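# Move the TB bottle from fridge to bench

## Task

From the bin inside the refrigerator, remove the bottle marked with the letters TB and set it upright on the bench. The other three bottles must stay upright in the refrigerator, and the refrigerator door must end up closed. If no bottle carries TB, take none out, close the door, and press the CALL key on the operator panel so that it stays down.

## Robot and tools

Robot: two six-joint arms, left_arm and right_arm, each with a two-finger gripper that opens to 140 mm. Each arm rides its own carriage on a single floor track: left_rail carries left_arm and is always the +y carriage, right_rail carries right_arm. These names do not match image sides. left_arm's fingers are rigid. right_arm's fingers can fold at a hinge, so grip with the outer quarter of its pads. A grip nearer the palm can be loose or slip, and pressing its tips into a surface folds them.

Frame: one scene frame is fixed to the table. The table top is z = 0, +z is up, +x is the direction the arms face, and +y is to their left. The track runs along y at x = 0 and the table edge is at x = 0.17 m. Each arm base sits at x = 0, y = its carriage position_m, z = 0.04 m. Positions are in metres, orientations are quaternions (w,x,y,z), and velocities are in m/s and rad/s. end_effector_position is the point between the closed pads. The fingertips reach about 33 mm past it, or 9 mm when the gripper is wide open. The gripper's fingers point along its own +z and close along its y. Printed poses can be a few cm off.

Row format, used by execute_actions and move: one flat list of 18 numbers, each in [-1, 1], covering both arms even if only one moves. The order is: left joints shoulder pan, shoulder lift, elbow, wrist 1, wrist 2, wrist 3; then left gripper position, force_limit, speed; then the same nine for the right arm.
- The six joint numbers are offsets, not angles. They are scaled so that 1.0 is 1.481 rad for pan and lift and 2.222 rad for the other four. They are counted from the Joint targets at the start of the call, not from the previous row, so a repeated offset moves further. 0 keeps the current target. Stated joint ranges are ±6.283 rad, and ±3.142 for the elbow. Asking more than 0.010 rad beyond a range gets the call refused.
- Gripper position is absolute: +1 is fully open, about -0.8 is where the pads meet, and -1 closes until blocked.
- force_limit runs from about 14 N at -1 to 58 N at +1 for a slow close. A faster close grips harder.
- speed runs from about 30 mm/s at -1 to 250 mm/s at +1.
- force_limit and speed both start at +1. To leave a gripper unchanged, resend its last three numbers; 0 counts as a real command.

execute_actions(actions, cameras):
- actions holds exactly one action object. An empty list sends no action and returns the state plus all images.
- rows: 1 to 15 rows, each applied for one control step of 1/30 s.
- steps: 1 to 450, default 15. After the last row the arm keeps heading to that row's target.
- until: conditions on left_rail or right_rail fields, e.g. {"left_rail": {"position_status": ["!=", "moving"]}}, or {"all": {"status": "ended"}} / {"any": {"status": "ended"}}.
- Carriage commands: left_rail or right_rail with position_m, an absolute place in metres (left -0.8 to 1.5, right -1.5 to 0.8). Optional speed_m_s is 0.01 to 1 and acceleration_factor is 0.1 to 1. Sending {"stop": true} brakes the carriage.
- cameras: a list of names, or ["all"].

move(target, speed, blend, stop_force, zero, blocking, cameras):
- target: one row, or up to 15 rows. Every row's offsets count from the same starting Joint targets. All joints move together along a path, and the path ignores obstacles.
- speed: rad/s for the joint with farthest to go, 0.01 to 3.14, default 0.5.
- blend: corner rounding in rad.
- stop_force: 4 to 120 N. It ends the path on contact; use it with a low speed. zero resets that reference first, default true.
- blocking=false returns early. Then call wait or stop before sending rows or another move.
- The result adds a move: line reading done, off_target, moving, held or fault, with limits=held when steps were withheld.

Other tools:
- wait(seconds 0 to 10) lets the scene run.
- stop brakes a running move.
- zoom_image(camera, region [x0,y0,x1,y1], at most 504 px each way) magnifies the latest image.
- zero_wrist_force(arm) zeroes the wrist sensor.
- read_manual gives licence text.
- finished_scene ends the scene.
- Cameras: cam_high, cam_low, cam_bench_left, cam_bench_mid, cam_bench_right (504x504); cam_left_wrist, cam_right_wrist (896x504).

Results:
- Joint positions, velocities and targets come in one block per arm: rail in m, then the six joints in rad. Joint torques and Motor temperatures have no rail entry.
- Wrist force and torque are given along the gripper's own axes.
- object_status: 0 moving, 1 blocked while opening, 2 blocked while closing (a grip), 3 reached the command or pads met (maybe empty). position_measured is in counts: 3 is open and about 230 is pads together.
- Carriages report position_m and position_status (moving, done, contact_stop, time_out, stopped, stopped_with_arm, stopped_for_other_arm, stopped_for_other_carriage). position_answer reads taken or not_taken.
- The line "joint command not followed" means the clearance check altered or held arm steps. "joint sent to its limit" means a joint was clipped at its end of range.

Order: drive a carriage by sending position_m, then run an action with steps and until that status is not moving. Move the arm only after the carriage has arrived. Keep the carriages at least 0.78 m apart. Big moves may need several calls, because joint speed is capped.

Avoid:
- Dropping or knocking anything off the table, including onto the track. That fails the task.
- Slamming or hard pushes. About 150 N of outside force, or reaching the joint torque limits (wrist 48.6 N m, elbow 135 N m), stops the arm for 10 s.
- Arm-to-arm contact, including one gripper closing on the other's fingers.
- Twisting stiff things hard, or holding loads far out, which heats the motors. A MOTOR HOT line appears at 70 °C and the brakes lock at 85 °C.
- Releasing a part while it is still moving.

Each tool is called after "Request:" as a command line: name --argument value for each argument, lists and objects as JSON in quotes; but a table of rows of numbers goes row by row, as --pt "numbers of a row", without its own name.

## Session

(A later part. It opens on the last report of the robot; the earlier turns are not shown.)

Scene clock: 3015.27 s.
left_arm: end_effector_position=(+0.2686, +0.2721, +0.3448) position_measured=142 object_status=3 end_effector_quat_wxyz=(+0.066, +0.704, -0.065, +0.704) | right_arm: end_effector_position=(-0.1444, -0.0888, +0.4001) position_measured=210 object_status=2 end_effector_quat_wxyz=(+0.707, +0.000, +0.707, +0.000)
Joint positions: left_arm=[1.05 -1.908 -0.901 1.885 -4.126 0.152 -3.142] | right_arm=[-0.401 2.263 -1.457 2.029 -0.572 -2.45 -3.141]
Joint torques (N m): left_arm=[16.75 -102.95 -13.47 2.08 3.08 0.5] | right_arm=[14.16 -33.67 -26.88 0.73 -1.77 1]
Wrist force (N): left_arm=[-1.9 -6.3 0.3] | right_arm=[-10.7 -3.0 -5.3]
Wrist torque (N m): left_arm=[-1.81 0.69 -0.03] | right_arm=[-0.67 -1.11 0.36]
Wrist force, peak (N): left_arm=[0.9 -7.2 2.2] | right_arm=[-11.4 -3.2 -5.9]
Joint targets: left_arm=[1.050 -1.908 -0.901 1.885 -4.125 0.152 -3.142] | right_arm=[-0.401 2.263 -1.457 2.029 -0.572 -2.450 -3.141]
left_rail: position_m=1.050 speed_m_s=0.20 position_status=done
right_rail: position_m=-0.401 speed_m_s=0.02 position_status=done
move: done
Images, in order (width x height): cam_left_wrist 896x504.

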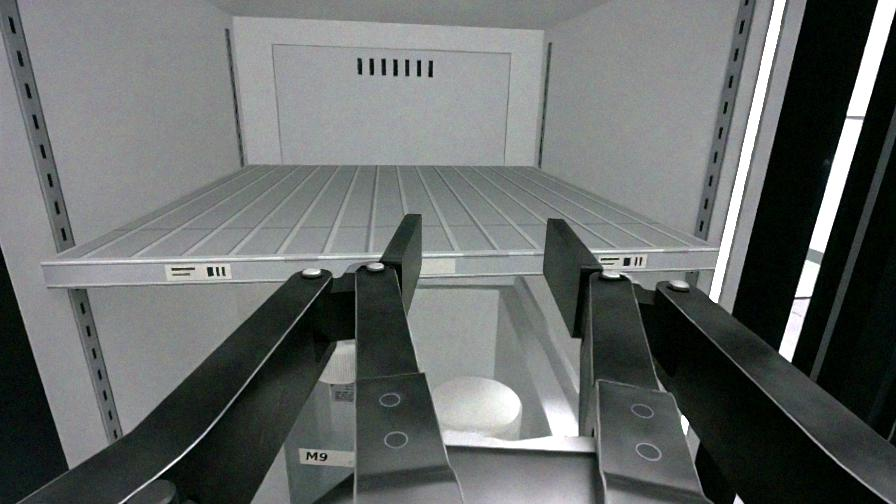

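Request:
move --target '[-0.1830,-0.0061,0.0243,-0.0203,0.2052,0,-0.048,-0.5,-1,0,0,0,0,0,0,-1,0.2,-1]' --speed 0.4

Request:
execute_actions --actions '[{"left_rail": {"position_m": 1.5, "speed_m_s": 0.5, "acceleration_factor": 0.5}, "steps": 120, "until": {"left_rail": {"position_status": ["!=", "moving"]}}}]'

Request:
move --target '[0.4105,-0.4166,0.2012,0.7835,-0.2736,-0.7066,-0.048,-0.5,-1,0,0,0,0,0,0,-1,0.2,-1]' --speed 0.8

Request:
execute_actions --actions '[{"left_rail": {"position_m": 1.32, "speed_m_s": 0.4, "acceleration_factor": 0.5}, "steps": 120, "until": {"left_rail": {"position_status": ["!=", "moving"]}}}]' --cameras '["cam_left_wrist"]'

Scene clock: 3028.87 s.
left_arm: end_effector_position=(+0.1003, +0.3998, +0.3347) position_measured=135 object_status=3 end_effector_quat_wxyz=(+0.000, +0.707, +0.000, +0.707) | right_arm: end_effector_position=(-0.1444, -0.0888, +0.4001) position_measured=210 object_status=2 end_effector_quat_wxyz=(+0.707, +0.000, +0.707, +0.000)
Joint positions: left_arm=[1.05 -2.179 -0.91 1.939 -4.17 0.608 -3.142] | right_arm=[-0.401 2.263 -1.457 2.029 -0.572 -2.45 -3.141]
Joint torques (N m): left_arm=[-16.21 -101.46 -10.34 -0.32 3.56 0.88] | right_arm=[13.34 -34.17 -27.09 0.66 -1.71 0.58]
Wrist force (N): left_arm=[-2.3 -6.2 0.5] | right_arm=[-11.0 -2.8 -5.3]
Wrist torque (N m): left_arm=[-1.84 0.76 -0.02] | right_arm=[-0.63 -1.04 0.36]
Wrist force, peak (N): left_arm=[-2.9 -7.6 -1.0] | right_arm=[-11.4 -3.2 -5.3]
Joint targets: left_arm=[1.050 -2.179 -0.910 1.939 -4.171 0.608 -3.142] | right_arm=[-0.401 2.263 -1.457 2.029 -0.572 -2.450 -3.141]
left_rail: position_m=1.050 speed_m_s=0.20 position_status=done
right_rail: position_m=-0.401 speed_m_s=0.02 position_status=done
move: done

Scene clock: 3030.70 s.
left_arm: end_effector_position=(+0.1002, +0.8500, +0.3347) position_measured=135 object_status=3 end_effector_quat_wxyz=(+0.000, +0.707, +0.000, +0.707) | right_arm: end_effector_position=(-0.1444, -0.0888, +0.4001) position_measured=210 object_status=2 end_effector_quat_wxyz=(+0.707, +0.000, +0.707, +0.000)
Joint positions: left_arm=[1.5 -2.179 -0.91 1.939 -4.171 0.608 -3.142] | right_arm=[-0.401 2.263 -1.457 2.029 -0.572 -2.45 -3.141]
Joint torques (N m): left_arm=[-8.75 -92.01 -22.93 1.9 1.53 0.63] | right_arm=[13.67 -32.91 -27.26 0.58 -1.68 0.78]
Wrist force (N): left_arm=[-2.0 -6.6 0.6] | right_arm=[-11.0 -3.2 -5.2]
Wrist torque (N m): left_arm=[-1.92 0.69 -0.01] | right_arm=[-0.70 -1.05 0.36]
Wrist force, peak (N): left_arm=[-2.6 -8.2 0.6] | right_arm=[-11.3 -3.0 -5.2]
Joint targets: left_arm=[1.500 -2.179 -0.910 1.939 -4.171 0.608 -3.142] | right_arm=[-0.401 2.263 -1.457 2.029 -0.572 -2.450 -3.141]
Tool commands: left_gripper/position=-0.048 left_gripper/force_limit=-0.5 left_gripper/speed=-1.0 right_gripper/position=-1.0 right_gripper/force_limit=+0.2 right_gripper/speed=-1.0
left_rail: position_m=1.500 speed_m_s=0.50 position_status=done
right_rail: position_m=-0.401 speed_m_s=0.02 position_status=done

Scene clock: 3033.70 s.
left_arm: end_effector_position=(+0.5146, +0.9800, +0.4001) position_measured=135 object_status=3 end_effector_quat_wxyz=(+0.000, +0.707, +0.000, +0.707) | right_arm: end_effector_position=(-0.1444, -0.0888, +0.4001) position_measured=210 object_status=2 end_effector_quat_wxyz=(+0.707, +0.000, +0.707, +0.000)
Joint positions: left_arm=[1.5 -1.571 -1.527 2.386 -2.43 0 -4.712] | right_arm=[-0.401 2.263 -1.457 2.029 -0.572 -2.45 -3.141]
Joint torques (N m): left_arm=[21.52 -60.61 -25.11 -2.58 -1.23 -2.39] | right_arm=[13.59 -33.9 -27.47 0.9 -1.88 0.51]
Wrist force (N): left_arm=[-3.3 -6.1 0.4] | right_arm=[-11.1 -2.8 -5.1]
Wrist torque (N m): left_arm=[-1.80 0.93 0.28] | right_arm=[-0.62 -1.02 0.36]
Wrist force, peak (N): left_arm=[-3.8 -7.8 1.8] | right_arm=[-11.6 -3.1 -5.5]
Joint targets: left_arm=[1.500 -1.571 -1.527 2.386 -2.430 0.000 -4.712] | right_arm=[-0.401 2.263 -1.457 2.029 -0.572 -2.450 -3.141]
left_rail: position_m=1.500 speed_m_s=0.50 position_status=done
right_rail: position_m=-0.401 speed_m_s=0.02 position_status=done
move: done

Scene clock: 3034.97 s.
left_arm: end_effector_position=(+0.5146, +0.8001, +0.4000) position_measured=135 object_status=3 end_effector_quat_wxyz=(+0.000, +0.707, +0.000, +0.707) | right_arm: end_effector_position=(-0.1444, -0.0888, +0.4001) position_measured=210 object_status=2 end_effector_quat_wxyz=(+0.707, +0.000, +0.707, +0.000)
Joint positions: left_arm=[1.32 -1.571 -1.527 2.386 -2.43 0 -4.712] | right_arm=[-0.401 2.263 -1.457 2.029 -0.572 -2.45 -3.141]
Joint torques (N m): left_arm=[12.01 -47.3 -41.29 -3.59 2.02 -2.16] | right_arm=[12.35 -32.85 -27.26 0.73 -1.83 0.65]
Wrist force (N): left_arm=[-2.8 -6.2 0.4] | right_arm=[-11.1 -2.8 -5.2]
Wrist torque (N m): left_arm=[-1.82 0.83 0.28] | right_arm=[-0.62 -1.03 0.37]
Wrist force, peak (N): left_arm=[-2.7 -8.6 0.4] | right_arm=[-11.2 -3.1 -5.5]
Joint targets: left_arm=[1.320 -1.571 -1.527 2.386 -2.430 0.000 -4.712] | right_arm=[-0.401 2.263 -1.457 2.029 -0.572 -2.450 -3.141]
Tool commands: left_gripper/position=-0.048 left_gripper/force_limit=-0.5 left_gripper/speed=-1.0 right_gripper/position=-1.0 right_gripper/force_limit=+0.2 right_gripper/speed=-1.0
left_rail: position_m=1.320 speed_m_s=0.40 position_status=done
right_rail: position_m=-0.401 speed_m_s=0.02 position_status=done
Images, in order (width x height): cam_left_wrist 896x504.

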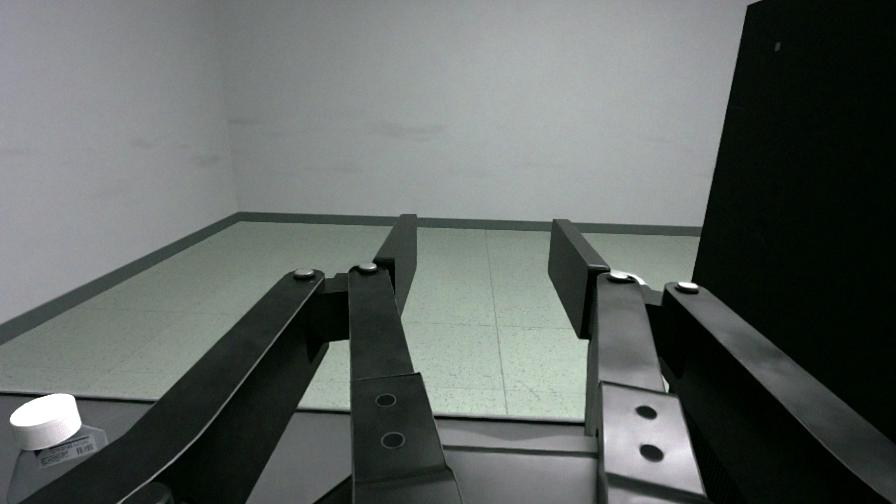

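Request:
move --pt "0 0.1541 0.0265 -0.1296 0 0 -0.048 -0.5 -1 0 0 0 0 0 0 -1 0.2 -1" --pt "0 0.2347 0.0309 -0.1817 0 0 -0.048 -0.5 -1 0 0 0 0 0 0 -1 0.2 -1" --speed 0.3 --blend '[0.03,0]' --cameras '["cam_left_wrist"]'

Scene clock: 3040.83 s.
left_arm: end_effector_position=(+0.5146, +0.8000, +0.2390) position_measured=135 object_status=3 end_effector_quat_wxyz=(-0.004, +0.707, -0.005, +0.707) | right_arm: end_effector_position=(-0.1444, -0.0888, +0.4001) position_measured=210 object_status=2 end_effector_quat_wxyz=(+0.707, +0.000, +0.707, +0.000)
Joint positions: left_arm=[1.32 -1.571 -1.18 2.455 -2.833 0 -4.712] | right_arm=[-0.401 2.263 -1.457 2.029 -0.572 -2.45 -3.141]
Joint torques (N m): left_arm=[-13.97 -39.27 -6.79 -6.97 6.9 -2.21] | right_arm=[11.04 -33.46 -27.44 0.5 -1.73 0.46]
Wrist force (N): left_arm=[-2.1 -6.6 -0.3] | right_arm=[-11.0 -3.1 -5.6]
Wrist torque (N m): left_arm=[-1.92 0.74 0.27] | right_arm=[-0.68 -1.04 0.36]
Wrist force, peak (N): left_arm=[-3.1 -6.9 0.6] | right_arm=[-11.3 -3.1 -5.3]
Joint targets: left_arm=[1.320 -1.571 -1.180 2.455 -2.833 0.000 -4.712] | right_arm=[-0.401 2.263 -1.457 2.029 -0.572 -2.450 -3.141]
left_rail: position_m=1.320 speed_m_s=0.40 position_status=done
right_rail: position_m=-0.401 speed_m_s=0.02 position_status=done
move: done
Images, in order (width x height): cam_left_wrist 896x504.

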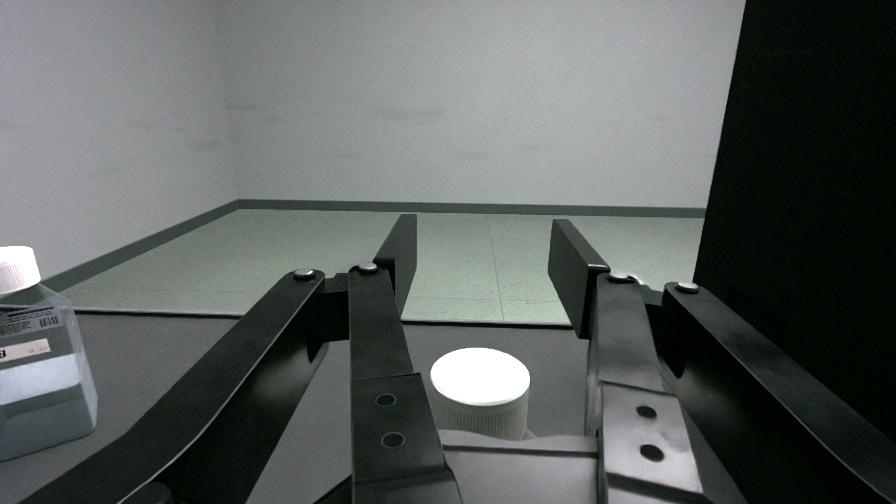

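Request:
move --target '[0,0.1323,-0.0032,-0.0905,0,0,-0.048,-0.5,-1,0,0,0,0,0,0,-1,0.2,-1]' --speed 0.12 --stop_force 9

Request:
execute_actions --actions '[{"rows": [[0,0,0,0,0,0,-1,0,-1,0,0,0,0,0,0,-1,0.2,-1]], "steps": 60}]' --cameras '["cam_left_wrist"]'

Scene clock: 3051.43 s.
left_arm: end_effector_position=(+0.5146, +0.7998, +0.1624) position_measured=135 object_status=3 end_effector_quat_wxyz=(+0.000, +0.707, +0.000, +0.707) | right_arm: end_effector_position=(-0.1444, -0.0888, +0.4001) position_measured=210 object_status=2 end_effector_quat_wxyz=(+0.707, +0.000, +0.707, +0.000)
Joint positions: left_arm=[1.32 -1.571 -0.984 2.448 -3.034 0 -4.712] | right_arm=[-0.401 2.263 -1.457 2.029 -0.572 -2.45 -3.141]
Joint torques (N m): left_arm=[-12.53 -46.41 -20.31 -7.03 6.37 -2.45] | right_arm=[11.48 -32.72 -27.17 0.42 -1.71 0.34]
Wrist force (N): left_arm=[-2.1 -6.2 0.1] | right_arm=[-11.1 -2.8 -5.5]
Wrist torque (N m): left_arm=[-1.87 0.72 0.31] | right_arm=[-0.62 -1.03 0.37]
Wrist force, peak (N): left_arm=[-3.2 -6.7 -0.3] | right_arm=[-11.3 -3.3 -5.5]
Joint targets: left_arm=[1.320 -1.571 -0.984 2.448 -3.034 0.000 -4.712] | right_arm=[-0.401 2.263 -1.457 2.029 -0.572 -2.450 -3.141]
left_rail: position_m=1.320 speed_m_s=0.40 position_status=done
right_rail: position_m=-0.401 speed_m_s=0.02 position_status=done
move: done

Scene clock: 3053.63 s.
left_arm: end_effector_position=(+0.5146, +0.7998, +0.1624) position_measured=160 object_status=2 end_effector_quat_wxyz=(+0.000, +0.707, +0.000, +0.707) | right_arm: end_effector_position=(-0.1444, -0.0888, +0.4001) position_measured=210 object_status=2 end_effector_quat_wxyz=(+0.707, +0.000, +0.707, +0.000)
Joint positions: left_arm=[1.32 -1.571 -0.984 2.448 -3.034 0 -4.712] | right_arm=[-0.401 2.263 -1.457 2.029 -0.572 -2.45 -3.141]
Joint torques (N m): left_arm=[-14.29 -48.98 -18.79 -5.22 6.45 -2.43] | right_arm=[10.41 -30.72 -27.67 0.74 -1.53 0.27]
Wrist force (N): left_arm=[0.3 -7.3 -1.4] | right_arm=[-11.0 -3.0 -5.4]
Wrist torque (N m): left_arm=[-1.87 0.64 0.28] | right_arm=[-0.65 -1.03 0.36]
Wrist force, peak (N): left_arm=[-0.3 -7.9 -1.0] | right_arm=[-11.2 -2.9 -5.5]
Joint targets: left_arm=[1.320 -1.571 -0.984 2.448 -3.034 0.000 -4.712] | right_arm=[-0.401 2.263 -1.457 2.029 -0.572 -2.450 -3.141]
left_rail: position_m=1.320 speed_m_s=0.40 position_status=done
right_rail: position_m=-0.401 speed_m_s=0.02 position_status=done
Images, in order (width x height): cam_left_wrist 896x504.

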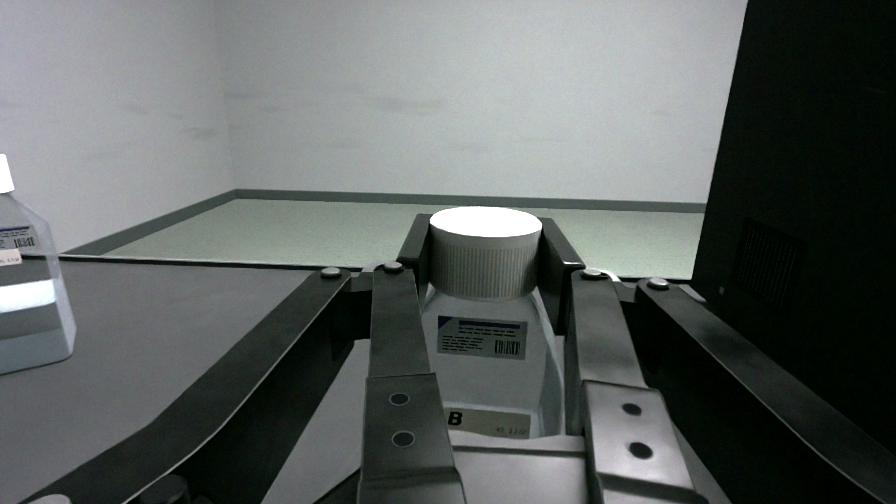

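Request:
move --pt "0 -0.1627 0.0025 0.1001 0 0 -1 0 -1 0 0 0 0 0 0 -1 0.2 -1" --pt "0 -0.3666 -0.0279 0.2718 0 0 -1 0 -1 0 0 0 0 0 0 -1 0.2 -1" --speed '[0.15,0.3]' --blend '[0.03,0]'

Request:
execute_actions --actions '[{"left_rail": {"position_m": 1.4, "speed_m_s": 0.4, "acceleration_factor": 0.3}, "steps": 120, "until": {"left_rail": {"position_status": ["!=", "moving"]}}}]'

Request:
move --target '[-0.4105,0.4166,-0.2012,-0.7835,0.2736,0.7066,-1,0,-1,0,0,0,0,0,0,-1,0.2,-1]' --speed 0.6

Request:
execute_actions --actions '[{"left_rail": {"position_m": 1.1, "speed_m_s": 0.4, "acceleration_factor": 0.3}, "steps": 120, "until": {"left_rail": {"position_status": ["!=", "moving"]}}}]'

Request:
move --target '[0.0942,0.0086,-0.0281,0.0226,-0.1136,0,-1,0,-1,0,0,0,0,0,0,-1,0.2,-1]' --speed 0.2 --cameras '["cam_left_wrist"]'

Scene clock: 3096.23 s.
left_arm: end_effector_position=(+0.5146, +0.7998, +0.4000) position_measured=160 object_status=2 end_effector_quat_wxyz=(+0.000, +0.707, +0.000, +0.707) | right_arm: end_effector_position=(-0.1444, -0.0888, +0.4001) position_measured=210 object_status=2 end_effector_quat_wxyz=(+0.707, +0.000, +0.707, +0.000)
Joint positions: left_arm=[1.32 -1.571 -1.527 2.386 -2.431 0 -4.712] | right_arm=[-0.401 2.263 -1.457 2.029 -0.572 -2.45 -3.141]
Joint torques (N m): left_arm=[-13.23 -61.41 -47.83 -3.72 5.91 -1.95] | right_arm=[9.1 -32.47 -27.5 0.44 -1.65 -0.14]
Wrist force (N): left_arm=[-6.2 -6.4 0.3] | right_arm=[-10.8 -3.1 -5.4]
Wrist torque (N m): left_arm=[-1.86 0.72 0.28] | right_arm=[-0.68 -1.08 0.36]
Wrist force, peak (N): left_arm=[-6.5 -6.9 0.0] | right_arm=[-11.2 -3.2 -5.7]
Joint targets: left_arm=[1.320 -1.571 -1.527 2.386 -2.431 0.000 -4.712] | right_arm=[-0.401 2.263 -1.457 2.029 -0.572 -2.450 -3.141]
left_rail: position_m=1.320 speed_m_s=0.40 position_status=done
right_rail: position_m=-0.401 speed_m_s=0.02 position_status=done
move: done

Scene clock: 3097.37 s.
left_arm: end_effector_position=(+0.5146, +0.8798, +0.4001) position_measured=160 object_status=2 end_effector_quat_wxyz=(+0.000, +0.707, +0.000, +0.707) | right_arm: end_effector_position=(-0.1444, -0.0888, +0.4001) position_measured=210 object_status=2 end_effector_quat_wxyz=(+0.707, +0.000, +0.707, +0.000)
Joint positions: left_arm=[1.4 -1.571 -1.527 2.386 -2.431 0 -4.712] | right_arm=[-0.401 2.263 -1.457 2.029 -0.572 -2.45 -3.141]
Joint torques (N m): left_arm=[-11.07 -46.77 -40.25 -3.69 6.23 -2.12] | right_arm=[8.52 -32.14 -27.44 0.41 -1.55 -0.27]
Wrist force (N): left_arm=[-6.4 -6.1 0.6] | right_arm=[-10.6 -3.2 -5.2]
Wrist torque (N m): left_arm=[-1.81 0.75 0.27] | right_arm=[-0.70 -1.14 0.36]
Wrist force, peak (N): left_arm=[-7.0 -7.4 0.4] | right_arm=[-11.5 -3.1 -4.9]
Joint targets: left_arm=[1.400 -1.571 -1.527 2.386 -2.431 0.000 -4.712] | right_arm=[-0.401 2.263 -1.457 2.029 -0.572 -2.450 -3.141]
Tool commands: left_gripper/position=-1.0 left_gripper/force_limit=+0.0 left_gripper/speed=-1.0 right_gripper/position=-1.0 right_gripper/force_limit=+0.2 right_gripper/speed=-1.0
left_rail: position_m=1.400 speed_m_s=0.40 position_status=done
right_rail: position_m=-0.401 speed_m_s=0.02 position_status=done

Scene clock: 3101.00 s.
left_arm: end_effector_position=(+0.1002, +0.7498, +0.3344) position_measured=160 object_status=2 end_effector_quat_wxyz=(+0.001, +0.707, +0.000, +0.707) | right_arm: end_effector_position=(-0.1444, -0.0888, +0.4001) position_measured=210 object_status=2 end_effector_quat_wxyz=(+0.707, +0.000, +0.707, +0.000)
Joint positions: left_arm=[1.4 -2.179 -0.91 1.939 -4.171 0.608 -3.143] | right_arm=[-0.401 2.263 -1.457 2.029 -0.572 -2.45 -3.141]
Joint torques (N m): left_arm=[-19.74 -66.86 -34.51 0.35 3.95 1.5] | right_arm=[10.49 -33.05 -27.25 0.21 -1.28 -0.5]
Wrist force (N): left_arm=[-5.6 -6.5 0.3] | right_arm=[-11.0 -2.9 -5.2]
Wrist torque (N m): left_arm=[-1.92 0.61 -0.02] | right_arm=[-0.63 -1.04 0.37]
Wrist force, peak (N): left_arm=[-7.2 -8.0 1.5] | right_arm=[-11.4 -2.9 -5.4]
Joint targets: left_arm=[1.400 -2.179 -0.910 1.939 -4.171 0.608 -3.142] | right_arm=[-0.401 2.263 -1.457 2.029 -0.572 -2.450 -3.141]
left_rail: position_m=1.400 speed_m_s=0.40 position_status=done
right_rail: position_m=-0.401 speed_m_s=0.02 position_status=done
move: done

Scene clock: 3102.90 s.
left_arm: end_effector_position=(+0.1001, +0.4499, +0.3343) position_measured=160 object_status=2 end_effector_quat_wxyz=(+0.001, +0.707, +0.000, +0.707) | right_arm: end_effector_position=(-0.1444, -0.0888, +0.4001) position_measured=210 object_status=2 end_effector_quat_wxyz=(+0.707, +0.000, +0.707, +0.000)
Joint positions: left_arm=[1.1 -2.179 -0.91 1.939 -4.171 0.608 -3.142] | right_arm=[-0.401 2.263 -1.457 2.029 -0.572 -2.45 -3.141]
Joint torques (N m): left_arm=[-15.34 -78.8 -20.41 1.91 2.36 1.67] | right_arm=[9.32 -32.87 -26.66 0.45 -1.54 -0.17]
Wrist force (N): left_arm=[-6.0 -6.2 0.5] | right_arm=[-10.9 -2.9 -5.1]
Wrist torque (N m): left_arm=[-1.84 0.72 -0.01] | right_arm=[-0.64 -1.07 0.36]
Wrist force, peak (N): left_arm=[-6.1 -7.8 0.6] | right_arm=[-11.2 -3.0 -5.5]
Joint targets: left_arm=[1.100 -2.179 -0.910 1.939 -4.171 0.608 -3.142] | right_arm=[-0.401 2.263 -1.457 2.029 -0.572 -2.450 -3.141]
Tool commands: left_gripper/position=-1.0 left_gripper/force_limit=+0.0 left_gripper/speed=-1.0 right_gripper/position=-1.0 right_gripper/force_limit=+0.2 right_gripper/speed=-1.0
left_rail: position_m=1.100 speed_m_s=0.40 position_status=done
right_rail: position_m=-0.401 speed_m_s=0.02 position_status=done

Scene clock: 3104.73 s.
left_arm: end_effector_position=(+0.1770, +0.3576, +0.3448) position_measured=160 object_status=2 end_effector_quat_wxyz=(+0.040, +0.706, -0.040, +0.706) | right_arm: end_effector_position=(-0.1444, -0.0888, +0.4001) position_measured=210 object_status=2 end_effector_quat_wxyz=(+0.707, +0.000, +0.707, +0.000)
Joint positions: left_arm=[1.1 -2.04 -0.897 1.876 -4.121 0.356 -3.142] | right_arm=[-0.401 2.263 -1.457 2.029 -0.572 -2.45 -3.141]
Joint torques (N m): left_arm=[20.71 -72.27 -36.45 3.3 -4.57 1.55] | right_arm=[9.74 -32.67 -27.84 0.32 -1.22 -0.49]
Wrist force (N): left_arm=[-6.0 -6.4 -0.3] | right_arm=[-11.0 -2.7 -5.4]
Wrist torque (N m): left_arm=[-1.83 0.71 -0.01] | right_arm=[-0.59 -1.04 0.36]
Wrist force, peak (N): left_arm=[-6.3 -6.9 0.8] | right_arm=[-11.2 -3.1 -5.7]
Joint targets: left_arm=[1.100 -2.040 -0.897 1.876 -4.121 0.355 -3.142] | right_arm=[-0.401 2.263 -1.457 2.029 -0.572 -2.450 -3.141]
left_rail: position_m=1.100 speed_m_s=0.40 position_status=done
right_rail: position_m=-0.401 speed_m_s=0.02 position_status=done
move: done
Images, in order (width x height): cam_left_wrist 896x504.

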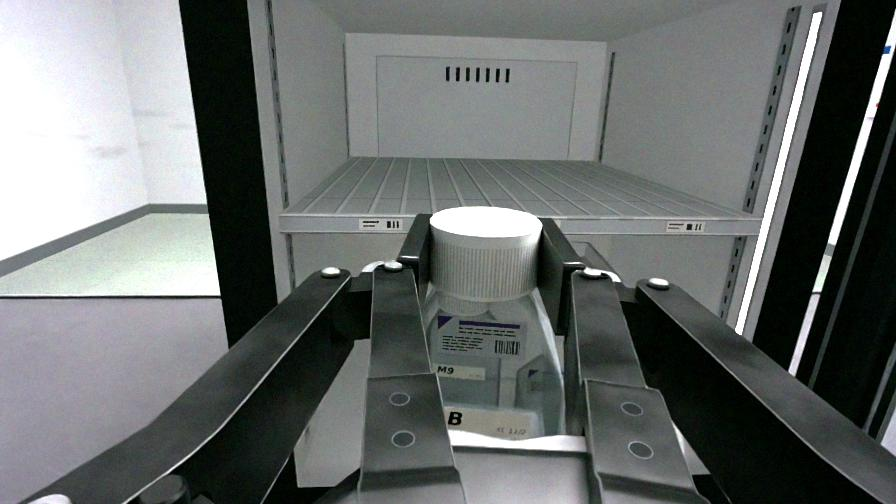

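Request:
move --target '[0.0932,-0.0030,0.0044,-0.0022,-0.0616,0,-1,0,-1,0,0,0,0,0,0,-1,0.2,-1]' --speed 0.08 --stop_force 9 --cameras '["cam_left_wrist"]'

Request:
zoom_image --camera "cam_left_wrist" --region '[330, 260, 630, 500]'

Scene clock: 3115.77 s.
left_arm: end_effector_position=(+0.2771, +0.3467, +0.3449) position_measured=160 object_status=2 end_effector_quat_wxyz=(+0.040, +0.706, -0.039, +0.706) | right_arm: end_effector_position=(-0.1444, -0.0888, +0.4001) position_measured=210 object_status=2 end_effector_quat_wxyz=(+0.707, +0.000, +0.707, +0.000)
Joint positions: left_arm=[1.1 -1.901 -0.901 1.886 -4.126 0.219 -3.142] | right_arm=[-0.401 2.263 -1.457 2.029 -0.572 -2.45 -3.141]
Joint torques (N m): left_arm=[18.27 -106.12 -14.27 -1.44 -3.8 1.1] | right_arm=[6.79 -30.9 -27.48 0.13 -1.33 -0.85]
Wrist force (N): left_arm=[-6.1 -6.6 0.4] | right_arm=[-11.2 -3.1 -5.3]
Wrist torque (N m): left_arm=[-1.87 0.75 -0.04] | right_arm=[-0.69 -1.00 0.36]
Wrist force, peak (N): left_arm=[-6.0 -7.6 0.4] | right_arm=[-11.1 -3.3 -5.6]
Joint targets: left_arm=[1.100 -1.901 -0.901 1.886 -4.126 0.219 -3.142] | right_arm=[-0.401 2.263 -1.457 2.029 -0.572 -2.450 -3.141]
left_rail: position_m=1.100 speed_m_s=0.40 position_status=done
right_rail: position_m=-0.401 speed_m_s=0.02 position_status=done
move: done
Images, in order (width x height): cam_left_wrist 896x504.

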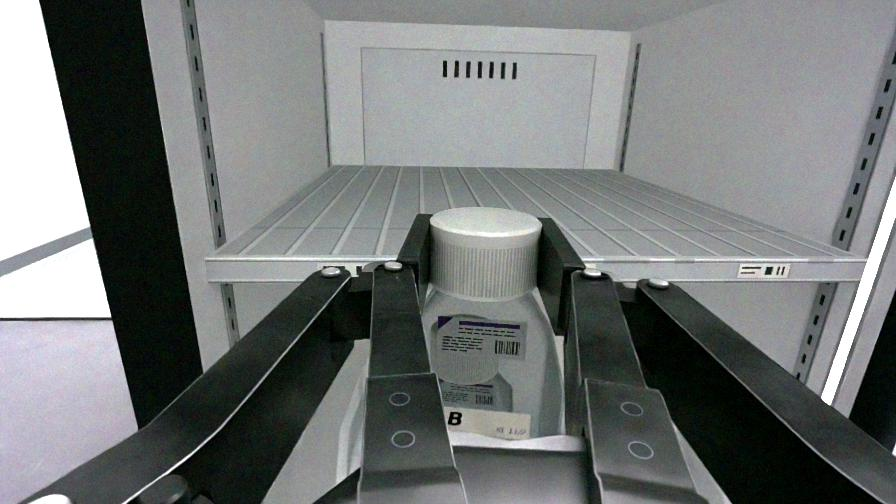

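Scaled by 1.680.

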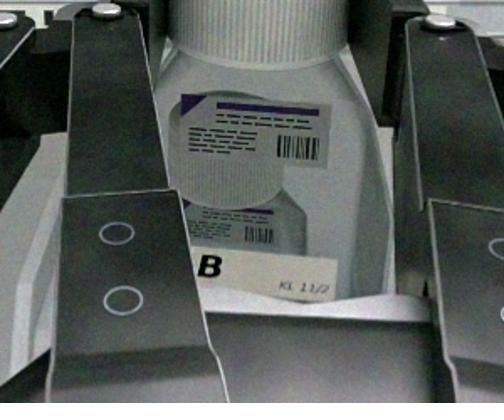

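Request:
move --pt "0 0.0441 -0.0012 -0.0284 0 0 -1 0 -1 0 0 0 0 0 0 -1 0.2 -1" --pt "0 0.0951 -0.0057 -0.0580 0 0 -1 0 -1 0 0 0 0 0 0 -1 0.2 -1" --pt "0 0.1075 -0.0072 -0.0647 0 0 -1 0 -1 0 0 0 0 0 0 -1 0.2 -1" --speed '[0.05,0.05,0.02]' --blend '[0.01,0.005,0]' --stop_force 9 --cameras '["cam_left_wrist"]'

Scene clock: 3130.43 s.
left_arm: end_effector_position=(+0.2770, +0.3466, +0.2459) position_measured=160 object_status=2 end_effector_quat_wxyz=(+0.040, +0.706, -0.039, +0.706) | right_arm: end_effector_position=(-0.1444, -0.0888, +0.4001) position_measured=210 object_status=2 end_effector_quat_wxyz=(+0.707, +0.000, +0.707, +0.000)
Joint positions: left_arm=[1.1 -1.901 -0.754 1.872 -4.26 0.219 -3.142] | right_arm=[-0.401 2.263 -1.457 2.029 -0.572 -2.45 -3.141]
Joint torques (N m): left_arm=[15.86 -109.74 -9.47 3.25 -3.05 0.14] | right_arm=[6.81 -32 -27.49 -0.03 -1.4 -0.86]
Wrist force (N): left_arm=[-2.3 -6.6 1.5] | right_arm=[-10.7 -2.6 -5.3]
Wrist torque (N m): left_arm=[-1.87 0.90 -0.12] | right_arm=[-0.55 -1.04 0.36]
Wrist force, peak (N): left_arm=[12.5 -5.6 -1.0] | right_arm=[-11.3 -3.2 -5.3]
Joint targets: left_arm=[1.100 -1.901 -0.754 1.872 -4.260 0.219 -3.142] | right_arm=[-0.401 2.263 -1.457 2.029 -0.572 -2.450 -3.141]
left_rail: position_m=1.100 speed_m_s=0.40 position_status=done
right_rail: position_m=-0.401 speed_m_s=0.02 position_status=done
move: contact (left_arm); path passed 2 of 3 targets; left_arm: the shoulder lift is farthest, 0.012 rad from its target
Images, in order (width x height): cam_left_wrist 896x504.

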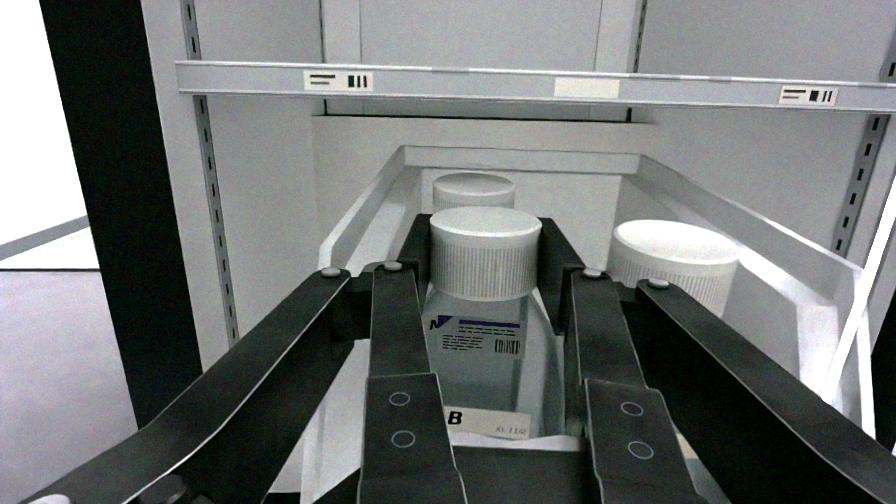

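Request:
move --pt "0 0 0 0 0 0 -0.16 -0.5 -1 0 0 0 0 0 0 -1 0.2 -1" --pt "0 -0.0552 0.0051 0.0319 0 0 -0.16 -0.5 -1 0 0 0 0 0 0 -1 0.2 -1" --pt "0 -0.0993 0.0063 0.0603 0 0 -0.16 -0.5 -1 0 0 0 0 0 0 -1 0.2 -1" --pt "-0.0939 -0.0966 0.0018 0.0626 0.0612 0 -0.16 -0.5 -1 0 0 0 0 0 0 -1 0.2 -1" --pt "-0.0997 -0.0139 0.0428 -0.0333 0.0656 0 -0.385 -0.5 -1 0 0 0 0 0 0 -1 0.2 -1" --speed '[0.1,0.08,0.15,0.2,0.2]' --blend '[0,0.01,0.02,0.02,0]' --cameras '["cam_left_wrist"]'

Request:
zoom_image --camera "cam_left_wrist" --region '[360, 100, 680, 420]'

Scene clock: 3207.93 s.
left_arm: end_effector_position=(+0.1943, +0.4050, +0.2379) position_measured=178 object_status=0 end_effector_quat_wxyz=(+0.041, +0.706, -0.040, +0.706) | right_arm: end_effector_position=(-0.1444, -0.0888, +0.4001) position_measured=210 object_status=2 end_effector_quat_wxyz=(+0.707, +0.000, +0.707, +0.000)
Joint positions: left_arm=[1.1 -2.049 -0.775 1.967 -4.334 0.364 -3.142] | right_arm=[-0.401 2.263 -1.457 2.029 -0.572 -2.45 -3.141]
Joint torques (N m): left_arm=[-15.52 -68.6 -4.51 -0.85 4.41 -0.02] | right_arm=[5.13 -32.88 -27.9 0.25 -0.91 -0.96]
Wrist force (N): left_arm=[-3.0 -7.2 0.4] | right_arm=[-9.4 -3.1 -5.7]
Wrist torque (N m): left_arm=[-2.03 0.90 -0.02] | right_arm=[-0.64 -1.00 0.35]
Wrist force, peak (N): left_arm=[-3.9 -7.7 0.5] | right_arm=[-10.9 -3.2 -5.7]
Joint targets: left_arm=[1.100 -2.049 -0.775 1.967 -4.334 0.364 -3.142] | right_arm=[-0.401 2.263 -1.457 2.029 -0.572 -2.450 -3.141]
left_rail: position_m=1.100 speed_m_s=0.40 position_status=done
right_rail: position_m=-0.401 speed_m_s=0.02 position_status=done
move: done
Images, in order (width x height): cam_left_wrist 896x504.

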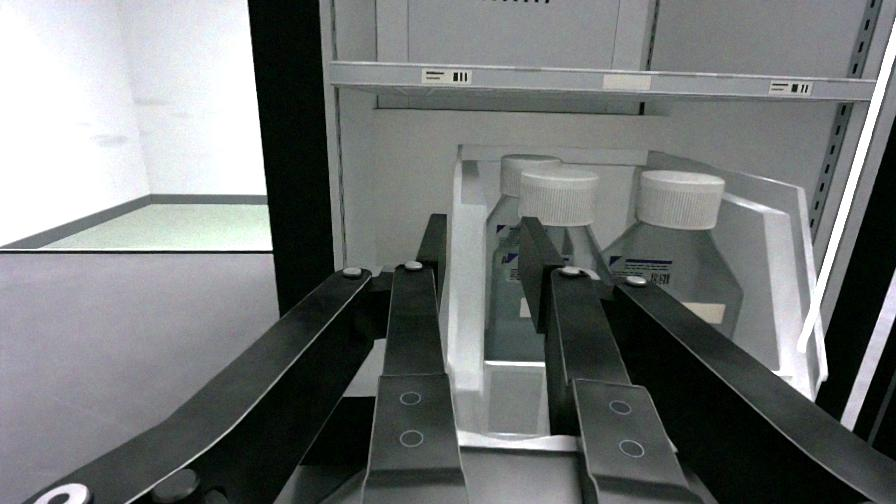

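Scaled by 1.575.

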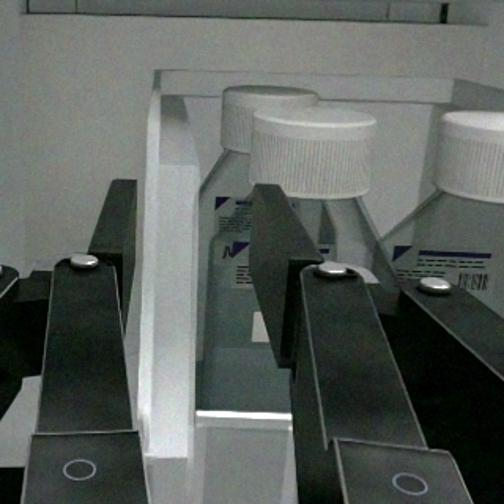

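Request:
execute_actions --actions '[{"left_rail": {"position_m": 1.106, "speed_m_s": 0.05}, "steps": 20, "until": {"left_rail": {"position_status": ["!=", "moving"]}}}]'

Request:
move --target '[0.0900,-0.0012,0.0030,-0.0020,-0.0595,0,-0.385,-0.5,-1,0,0,0,0,0,0,-1,0.2,-1]' --speed 0.06 --stop_force 8 --cameras '["cam_left_wrist"]'

Request:
zoom_image --camera "cam_left_wrist" --region '[360, 100, 680, 420]'

Scene clock: 3224.03 s.
left_arm: end_effector_position=(+0.1943, +0.4110, +0.2379) position_measured=178 object_status=3 end_effector_quat_wxyz=(+0.041, +0.706, -0.040, +0.706) | right_arm: end_effector_position=(-0.1444, -0.0888, +0.4001) position_measured=210 object_status=2 end_effector_quat_wxyz=(+0.707, +0.000, +0.707, +0.000)
Joint positions: left_arm=[1.106 -2.049 -0.775 1.967 -4.334 0.364 -3.142] | right_arm=[-0.401 2.263 -1.457 2.029 -0.572 -2.45 -3.141]
Joint torques (N m): left_arm=[-17.23 -72.06 -8.46 -0.37 3.64 -0.26] | right_arm=[4.98 -32.35 -27.78 -0.17 -0.65 -0.91]
Wrist force (N): left_arm=[-3.0 -7.0 0.3] | right_arm=[-9.3 -3.1 -5.8]
Wrist torque (N m): left_arm=[-1.98 0.90 -0.01] | right_arm=[-0.62 -1.02 0.36]
Wrist force, peak (N): left_arm=[-3.2 -8.0 0.4] | right_arm=[-9.8 -3.3 -6.1]
Joint targets: left_arm=[1.106 -2.049 -0.775 1.967 -4.334 0.364 -3.142] | right_arm=[-0.401 2.263 -1.457 2.029 -0.572 -2.450 -3.141]
Tool commands: left_gripper/position=-0.385 left_gripper/force_limit=-0.5 left_gripper/speed=-1.0 right_gripper/position=-1.0 right_gripper/force_limit=+0.2 right_gripper/speed=-1.0
left_rail: position_m=1.106 speed_m_s=0.05 position_status=done
right_rail: position_m=-0.401 speed_m_s=0.02 position_status=done

Scene clock: 3227.37 s.
left_arm: end_effector_position=(+0.2839, +0.4012, +0.2377) position_measured=178 object_status=3 end_effector_quat_wxyz=(+0.040, +0.706, -0.040, +0.706) | right_arm: end_effector_position=(-0.1444, -0.0888, +0.4001) position_measured=210 object_status=2 end_effector_quat_wxyz=(+0.707, +0.000, +0.707, +0.000)
Joint positions: left_arm=[1.106 -1.916 -0.776 1.974 -4.339 0.232 -3.142] | right_arm=[-0.401 2.263 -1.457 2.029 -0.572 -2.45 -3.141]
Joint torques (N m): left_arm=[22.42 -105.37 -4.72 -1.78 -4.32 0.01] | right_arm=[3.28 -30.41 -27.79 0.02 -0.41 -0.97]
Wrist force (N): left_arm=[-2.8 -7.3 1.0] | right_arm=[-9.4 -3.0 -5.7]
Wrist torque (N m): left_arm=[-2.07 0.85 -0.05] | right_arm=[-0.61 -1.00 0.36]
Wrist force, peak (N): left_arm=[-3.1 -7.6 0.8] | right_arm=[-9.8 -3.2 -5.9]
Joint targets: left_arm=[1.106 -1.916 -0.776 1.974 -4.339 0.232 -3.142] | right_arm=[-0.401 2.263 -1.457 2.029 -0.572 -2.450 -3.141]
left_rail: position_m=1.106 speed_m_s=0.05 position_status=done
right_rail: position_m=-0.401 speed_m_s=0.02 position_status=done
move: done
Images, in order (width x height): cam_left_wrist 896x504.

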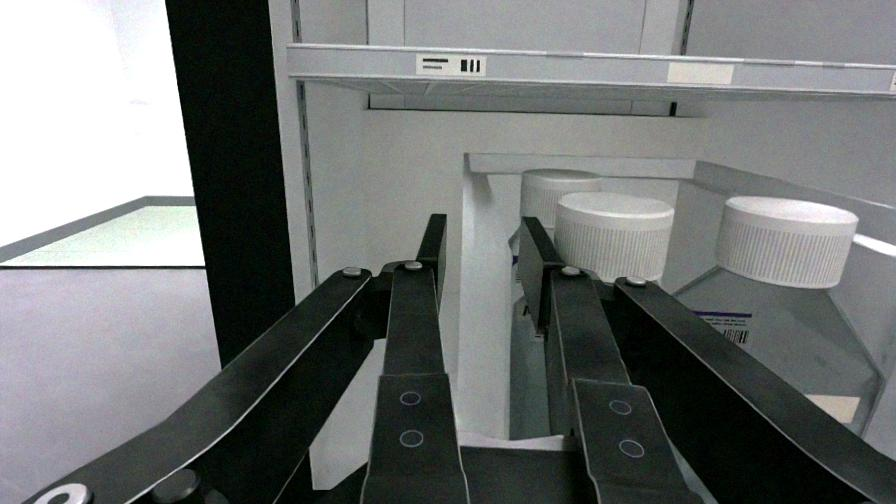

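Scaled by 1.575.

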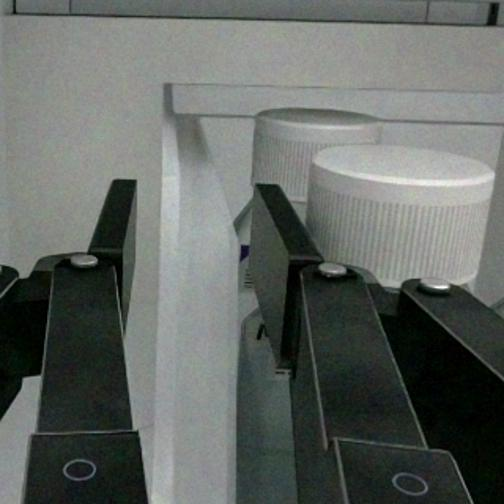

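Request:
execute_actions --actions '[{"rows": [[0,0,0,0,0,0,-1,-0.2,-1,0,0,0,0,0,0,-1,0.2,-1]], "steps": 60}]' --cameras '["cam_left_wrist"]'

Scene clock: 3234.60 s.
left_arm: end_effector_position=(+0.2839, +0.4012, +0.2377) position_measured=201 object_status=2 end_effector_quat_wxyz=(+0.040, +0.706, -0.040, +0.706) | right_arm: end_effector_position=(-0.1444, -0.0888, +0.4001) position_measured=210 object_status=2 end_effector_quat_wxyz=(+0.707, +0.000, +0.707, +0.000)
Joint positions: left_arm=[1.106 -1.916 -0.776 1.974 -4.339 0.232 -3.142] | right_arm=[-0.401 2.263 -1.457 2.029 -0.572 -2.45 -3.141]
Joint torques (N m): left_arm=[18.8 -102.81 -5.89 -0.79 3.03 0.08] | right_arm=[4.75 -31.44 -27.74 -0.05 -0.46 -0.9]
Wrist force (N): left_arm=[-2.4 -5.1 -0.3] | right_arm=[-9.1 -2.9 -5.6]
Wrist torque (N m): left_arm=[-2.10 0.81 -0.22] | right_arm=[-0.61 -1.06 0.36]
Wrist force, peak (N): left_arm=[-3.1 -7.9 0.6] | right_arm=[-9.7 -3.4 -6.1]
Joint targets: left_arm=[1.106 -1.916 -0.776 1.974 -4.339 0.232 -3.142] | right_arm=[-0.401 2.263 -1.457 2.029 -0.572 -2.450 -3.141]
left_rail: position_m=1.106 speed_m_s=0.05 position_status=done
right_rail: position_m=-0.401 speed_m_s=0.02 position_status=done
Images, in order (width x height): cam_left_wrist 896x504.

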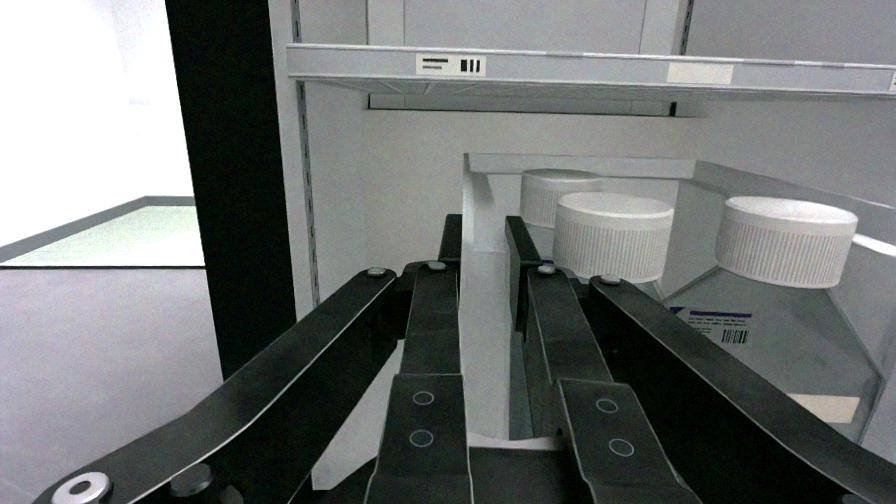

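Request:
move --pt "0.0679 0.0156 -0.0324 0.0217 -0.0195 0 -1 -0.2 -1 0 0 0 0 0 0 -1 0.2 -1" --pt "0.1314 0.0353 -0.0695 0.0457 -0.0366 0 -1 -0.2 -1 0 0 0 0 0 0 -1 0.2 -1" --speed 0.05 --blend '[0.01,0]' --stop_force 50 --cameras '["cam_left_wrist"]'

Scene clock: 3255.73 s.
left_arm: end_effector_position=(+0.4048, +0.3677, +0.2382) position_measured=201 object_status=2 end_effector_quat_wxyz=(+0.000, +0.707, +0.000, +0.707) | right_arm: end_effector_position=(-0.1444, -0.0888, +0.4001) position_measured=210 object_status=2 end_effector_quat_wxyz=(+0.707, +0.000, +0.707, +0.000)
Joint positions: left_arm=[1.106 -1.721 -0.724 1.82 -4.237 0.151 -3.142] | right_arm=[-0.401 2.263 -1.457 2.029 -0.572 -2.45 -3.141]
Joint torques (N m): left_arm=[33.94 -78.28 -32.64 3.23 -5.74 -0.31] | right_arm=[3.16 -31.84 -27.25 -0.38 -0.36 -1.16]
Wrist force (N): left_arm=[-2.9 -15.1 -23.5] | right_arm=[-8.6 -0.5 1.1]
Wrist torque (N m): left_arm=[-3.32 0.85 -0.07] | right_arm=[-0.66 -1.08 0.36]
Wrist force, peak (N): left_arm=[-2.8 -15.5 -23.9] | right_arm=[-11.1 -2.9 -5.2]
Joint targets: left_arm=[1.106 -1.721 -0.724 1.820 -4.237 0.151 -3.142] | right_arm=[-0.401 2.263 -1.457 2.029 -0.572 -2.450 -3.141]
left_rail: position_m=1.106 speed_m_s=0.05 position_status=done
right_rail: position_m=-0.401 speed_m_s=0.02 position_status=done
move: done
Images, in order (width x height): cam_left_wrist 896x504.

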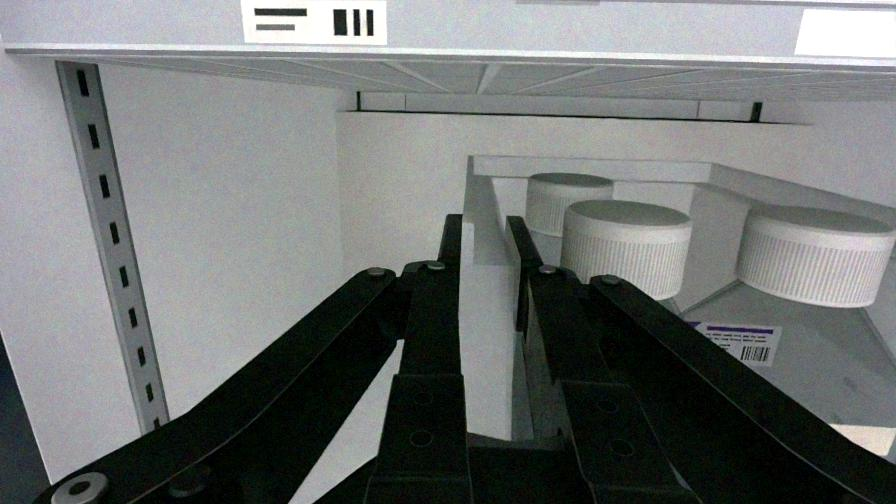

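Request:
move --pt "0 0 0 0 0 0 -0.385 -0.5 -0.5 0 0 0 0 0 0 -1 0.2 -1" --pt "-0.0507 -0.0012 0.0024 -0.0019 0.0334 0 -0.385 -0.5 -0.5 0 0 0 0 0 0 -1 0.2 -1" --pt "-0.0962 -0.0007 0.0014 -0.0012 0.0637 0 -0.385 -0.5 -0.5 0 0 0 0 0 0 -1 0.2 -1" --pt "-0.3093 -0.1256 0.0536 0.0297 0.2057 0 -0.385 -0.5 -0.5 0 0 0 0 0 0 -1 0.2 -1" --speed '[0.1,0.08,0.1,0.3]' --blend '[0,0.01,0.02,0]' --cameras '["cam_left_wrist"]'

Scene clock: 3275.47 s.
left_arm: end_effector_position=(+0.1002, +0.4557, +0.3344) position_measured=178 object_status=3 end_effector_quat_wxyz=(+0.001, +0.707, +0.000, +0.707) | right_arm: end_effector_position=(-0.1444, -0.0888, +0.4001) position_measured=210 object_status=2 end_effector_quat_wxyz=(+0.707, +0.000, +0.707, +0.000)
Joint positions: left_arm=[1.106 -2.179 -0.91 1.939 -4.171 0.607 -3.142] | right_arm=[-0.401 2.263 -1.457 2.029 -0.572 -2.45 -3.141]
Joint torques (N m): left_arm=[-18.14 -99.73 -11.27 3.52 3.61 -0.3] | right_arm=[1.68 -33.28 -28.22 -0.21 -0.27 -1.51]
Wrist force (N): left_arm=[-3.2 -7.1 0.5] | right_arm=[-9.1 -3.2 -5.8]
Wrist torque (N m): left_arm=[-2.04 0.93 -0.01] | right_arm=[-0.70 -1.05 0.36]
Wrist force, peak (N): left_arm=[-2.6 -15.9 -24.0] | right_arm=[-9.6 -3.1 -5.6]
Joint targets: left_arm=[1.106 -2.179 -0.910 1.939 -4.171 0.608 -3.142] | right_arm=[-0.401 2.263 -1.457 2.029 -0.572 -2.450 -3.141]
left_rail: position_m=1.106 speed_m_s=0.05 position_status=done
right_rail: position_m=-0.401 speed_m_s=0.02 position_status=done
move: done
Images, in order (width x height): cam_left_wrist 896x504.

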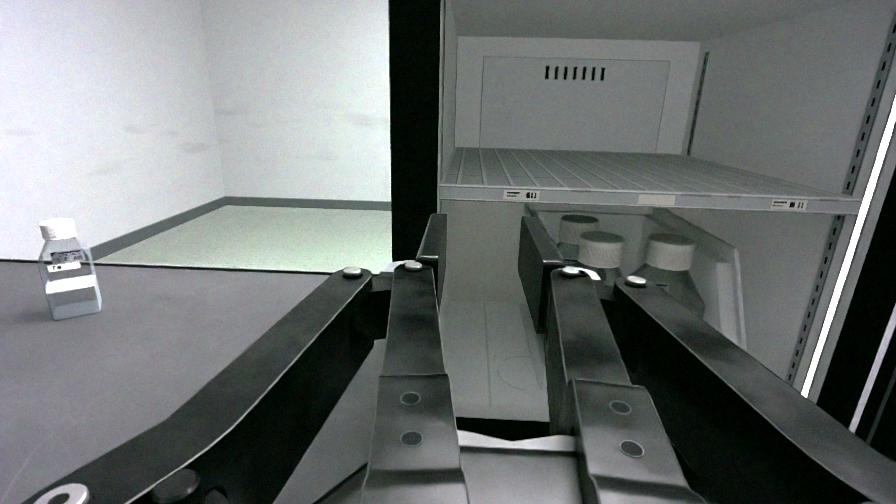

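Request:
execute_actions --actions '[{"left_rail": {"position_m": 1.5, "speed_m_s": 0.5, "acceleration_factor": 0.5}, "steps": 120, "until": {"left_rail": {"position_status": ["!=", "moving"]}}}]'

Request:
move --pt "-0.0689 -0.8467 0.2448 0.3195 0.0459 0 -0.385 -0.5 -0.5 -0.0466 0.0736 -0.0594 0.0104 -0.0306 0 -1 0.2 -1" --speed 0.8 --stop_force 60

Scene clock: 3298.77 s.
left_arm: end_effector_position=(+0.1000, +0.8498, +0.3346) position_measured=178 object_status=3 end_effector_quat_wxyz=(+0.001, +0.707, +0.000, +0.707) | right_arm: end_effector_position=(-0.1444, -0.0888, +0.4001) position_measured=210 object_status=2 end_effector_quat_wxyz=(+0.707, +0.000, +0.707, +0.000)
Joint positions: left_arm=[1.5 -2.179 -0.91 1.939 -4.171 0.608 -3.142] | right_arm=[-0.401 2.263 -1.457 2.029 -0.572 -2.45 -3.141]
Joint torques (N m): left_arm=[-9.23 -91.01 -24.43 0.47 1.93 -0.54] | right_arm=[0.66 -31.46 -27.65 -0.39 -0.01 -1.55]
Wrist force (N): left_arm=[-3.3 -6.7 0.5] | right_arm=[-9.2 -3.1 -5.3]
Wrist torque (N m): left_arm=[-1.95 0.97 -0.01] | right_arm=[-0.68 -1.04 0.36]
Wrist force, peak (N): left_arm=[-2.8 -8.9 0.5] | right_arm=[-10.0 -3.4 -5.4]
Joint targets: left_arm=[1.500 -2.179 -0.910 1.939 -4.171 0.608 -3.142] | right_arm=[-0.401 2.263 -1.457 2.029 -0.572 -2.450 -3.141]
Tool commands: left_gripper/position=-0.385 left_gripper/force_limit=-0.5 left_gripper/speed=-0.5 right_gripper/position=-1.0 right_gripper/force_limit=+0.2 right_gripper/speed=-1.0
left_rail: position_m=1.500 speed_m_s=0.50 position_status=done
right_rail: position_m=-0.401 speed_m_s=0.02 position_status=done

Scene clock: 3301.77 s.
left_arm: end_effector_position=(+0.3421, +1.2346, +0.6693) position_measured=178 object_status=3 end_effector_quat_wxyz=(+0.001, +0.707, +0.000, +0.707) | right_arm: end_effector_position=(-0.1642, +0.0027, +0.4000) position_measured=210 object_status=2 end_effector_quat_wxyz=(+0.707, +0.000, +0.707, +0.000)
Joint positions: left_arm=[1.5 -2.281 -2.164 2.483 -3.461 0.71 -3.142] | right_arm=[-0.401 2.194 -1.348 1.897 -0.549 -2.518 -3.141]
Joint torques (N m): left_arm=[-17.41 -5.98 -31.37 3.29 3.93 0.01] | right_arm=[-25.1 -33.06 -39.98 1.28 -3.3 -1.7]
Wrist force (N): left_arm=[-3.0 -6.9 0.4] | right_arm=[-21.5 -2.7 -10.4]
Wrist torque (N m): left_arm=[-1.94 0.90 0.00] | right_arm=[-0.67 -1.27 0.45]
Wrist force, peak (N): left_arm=[-2.8 -9.1 1.8] | right_arm=[8.0 -9.4 -32.4]
Joint targets: left_arm=[1.500 -2.281 -2.164 2.483 -3.461 0.710 -3.142] | right_arm=[-0.401 2.194 -1.348 1.897 -0.549 -2.518 -3.141]
left_rail: position_m=1.500 speed_m_s=0.50 position_status=done
right_rail: position_m=-0.401 speed_m_s=0.02 position_status=done
move: done

Request:
move --pt "0 0 0 0 0 0 -0.385 -0.5 -0.5 -0.0234 0.0322 -0.0280 0.0065 -0.0158 0 -1 0.2 -1" --pt "0 0 0 0 0 0 -0.385 -0.5 -0.5 -0.0615 0.0767 -0.0685 0.0174 -0.0412 0 -1 0.2 -1" --pt "0 0 0 0 0 0 -0.385 -0.5 -0.5 -0.1019 0.1168 -0.1070 0.0291 -0.0681 0 -1 0.2 -1" --pt "0 0 0 0 0 0 -0.385 -0.5 -0.5 -0.1441 0.1526 -0.1427 0.0410 -0.0962 0 -1 0.2 -1" --pt "0 0 0 0 0 0 -0.385 -0.5 -0.5 -0.1879 0.1844 -0.1753 0.0523 -0.1254 0 -1 0.2 -1" --pt "0 0 0 0 0 0 -0.385 -0.5 -0.5 -0.2329 0.2119 -0.2042 0.0629 -0.1554 0 -1 0.2 -1" --pt "0 0 0 0 0 0 -0.385 -0.5 -0.5 -0.2790 0.2346 -0.2286 0.0722 -0.1862 0 -1 0.2 -1" --pt "0 0 0 0 0 0 -0.385 -0.5 -0.5 -0.3261 0.2525 -0.2481 0.0798 -0.2175 0 -1 0.2 -1" --speed 0.12 --blend '[0.02,0.02,0.02,0.02,0.02,0.02,0.02,0]' --stop_force 60 --cameras '["cam_right_wrist","cam_high"]'

Scene clock: 3323.67 s.
left_arm: end_effector_position=(+0.3421, +1.2345, +0.6693) position_measured=178 object_status=3 end_effector_quat_wxyz=(+0.001, +0.707, +0.000, +0.707) | right_arm: end_effector_position=(+0.0460, +0.4424, +0.3998) position_measured=210 object_status=2 end_effector_quat_wxyz=(+0.707, +0.000, +0.707, +0.000)
Joint positions: left_arm=[1.5 -2.281 -2.164 2.483 -3.461 0.71 -3.142] | right_arm=[-0.401 1.711 -0.974 1.346 -0.372 -3.001 -3.141]
Joint torques (N m): left_arm=[-19.97 -6.68 -31.7 3.52 3.61 -0.87] | right_arm=[-16.5 -67.9 -51.29 3.1 -5.09 -2.01]
Wrist force (N): left_arm=[-2.9 -6.8 0.2] | right_arm=[-7.6 -6.4 6.3]
Wrist torque (N m): left_arm=[-1.90 0.89 0.00] | right_arm=[-0.46 -1.05 0.33]
Wrist force, peak (N): left_arm=[-2.8 -7.8 0.2] | right_arm=[-22.1 -2.4 -10.5]
Joint targets: left_arm=[1.500 -2.281 -2.164 2.483 -3.461 0.710 -3.142] | right_arm=[-0.401 1.711 -0.974 1.346 -0.372 -3.001 -3.141]
left_rail: position_m=1.500 speed_m_s=0.50 position_status=done
right_rail: position_m=-0.401 speed_m_s=0.02 position_status=done
move: done
Images, in order (width x height): cam_high 504x504, cam_right_wrist 896x504.

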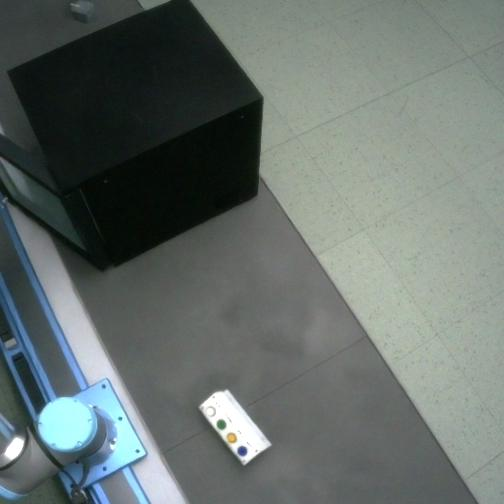

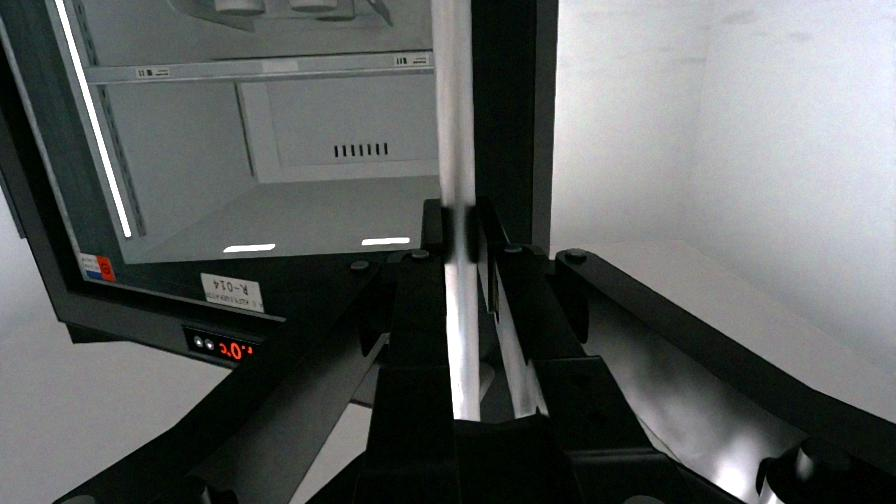

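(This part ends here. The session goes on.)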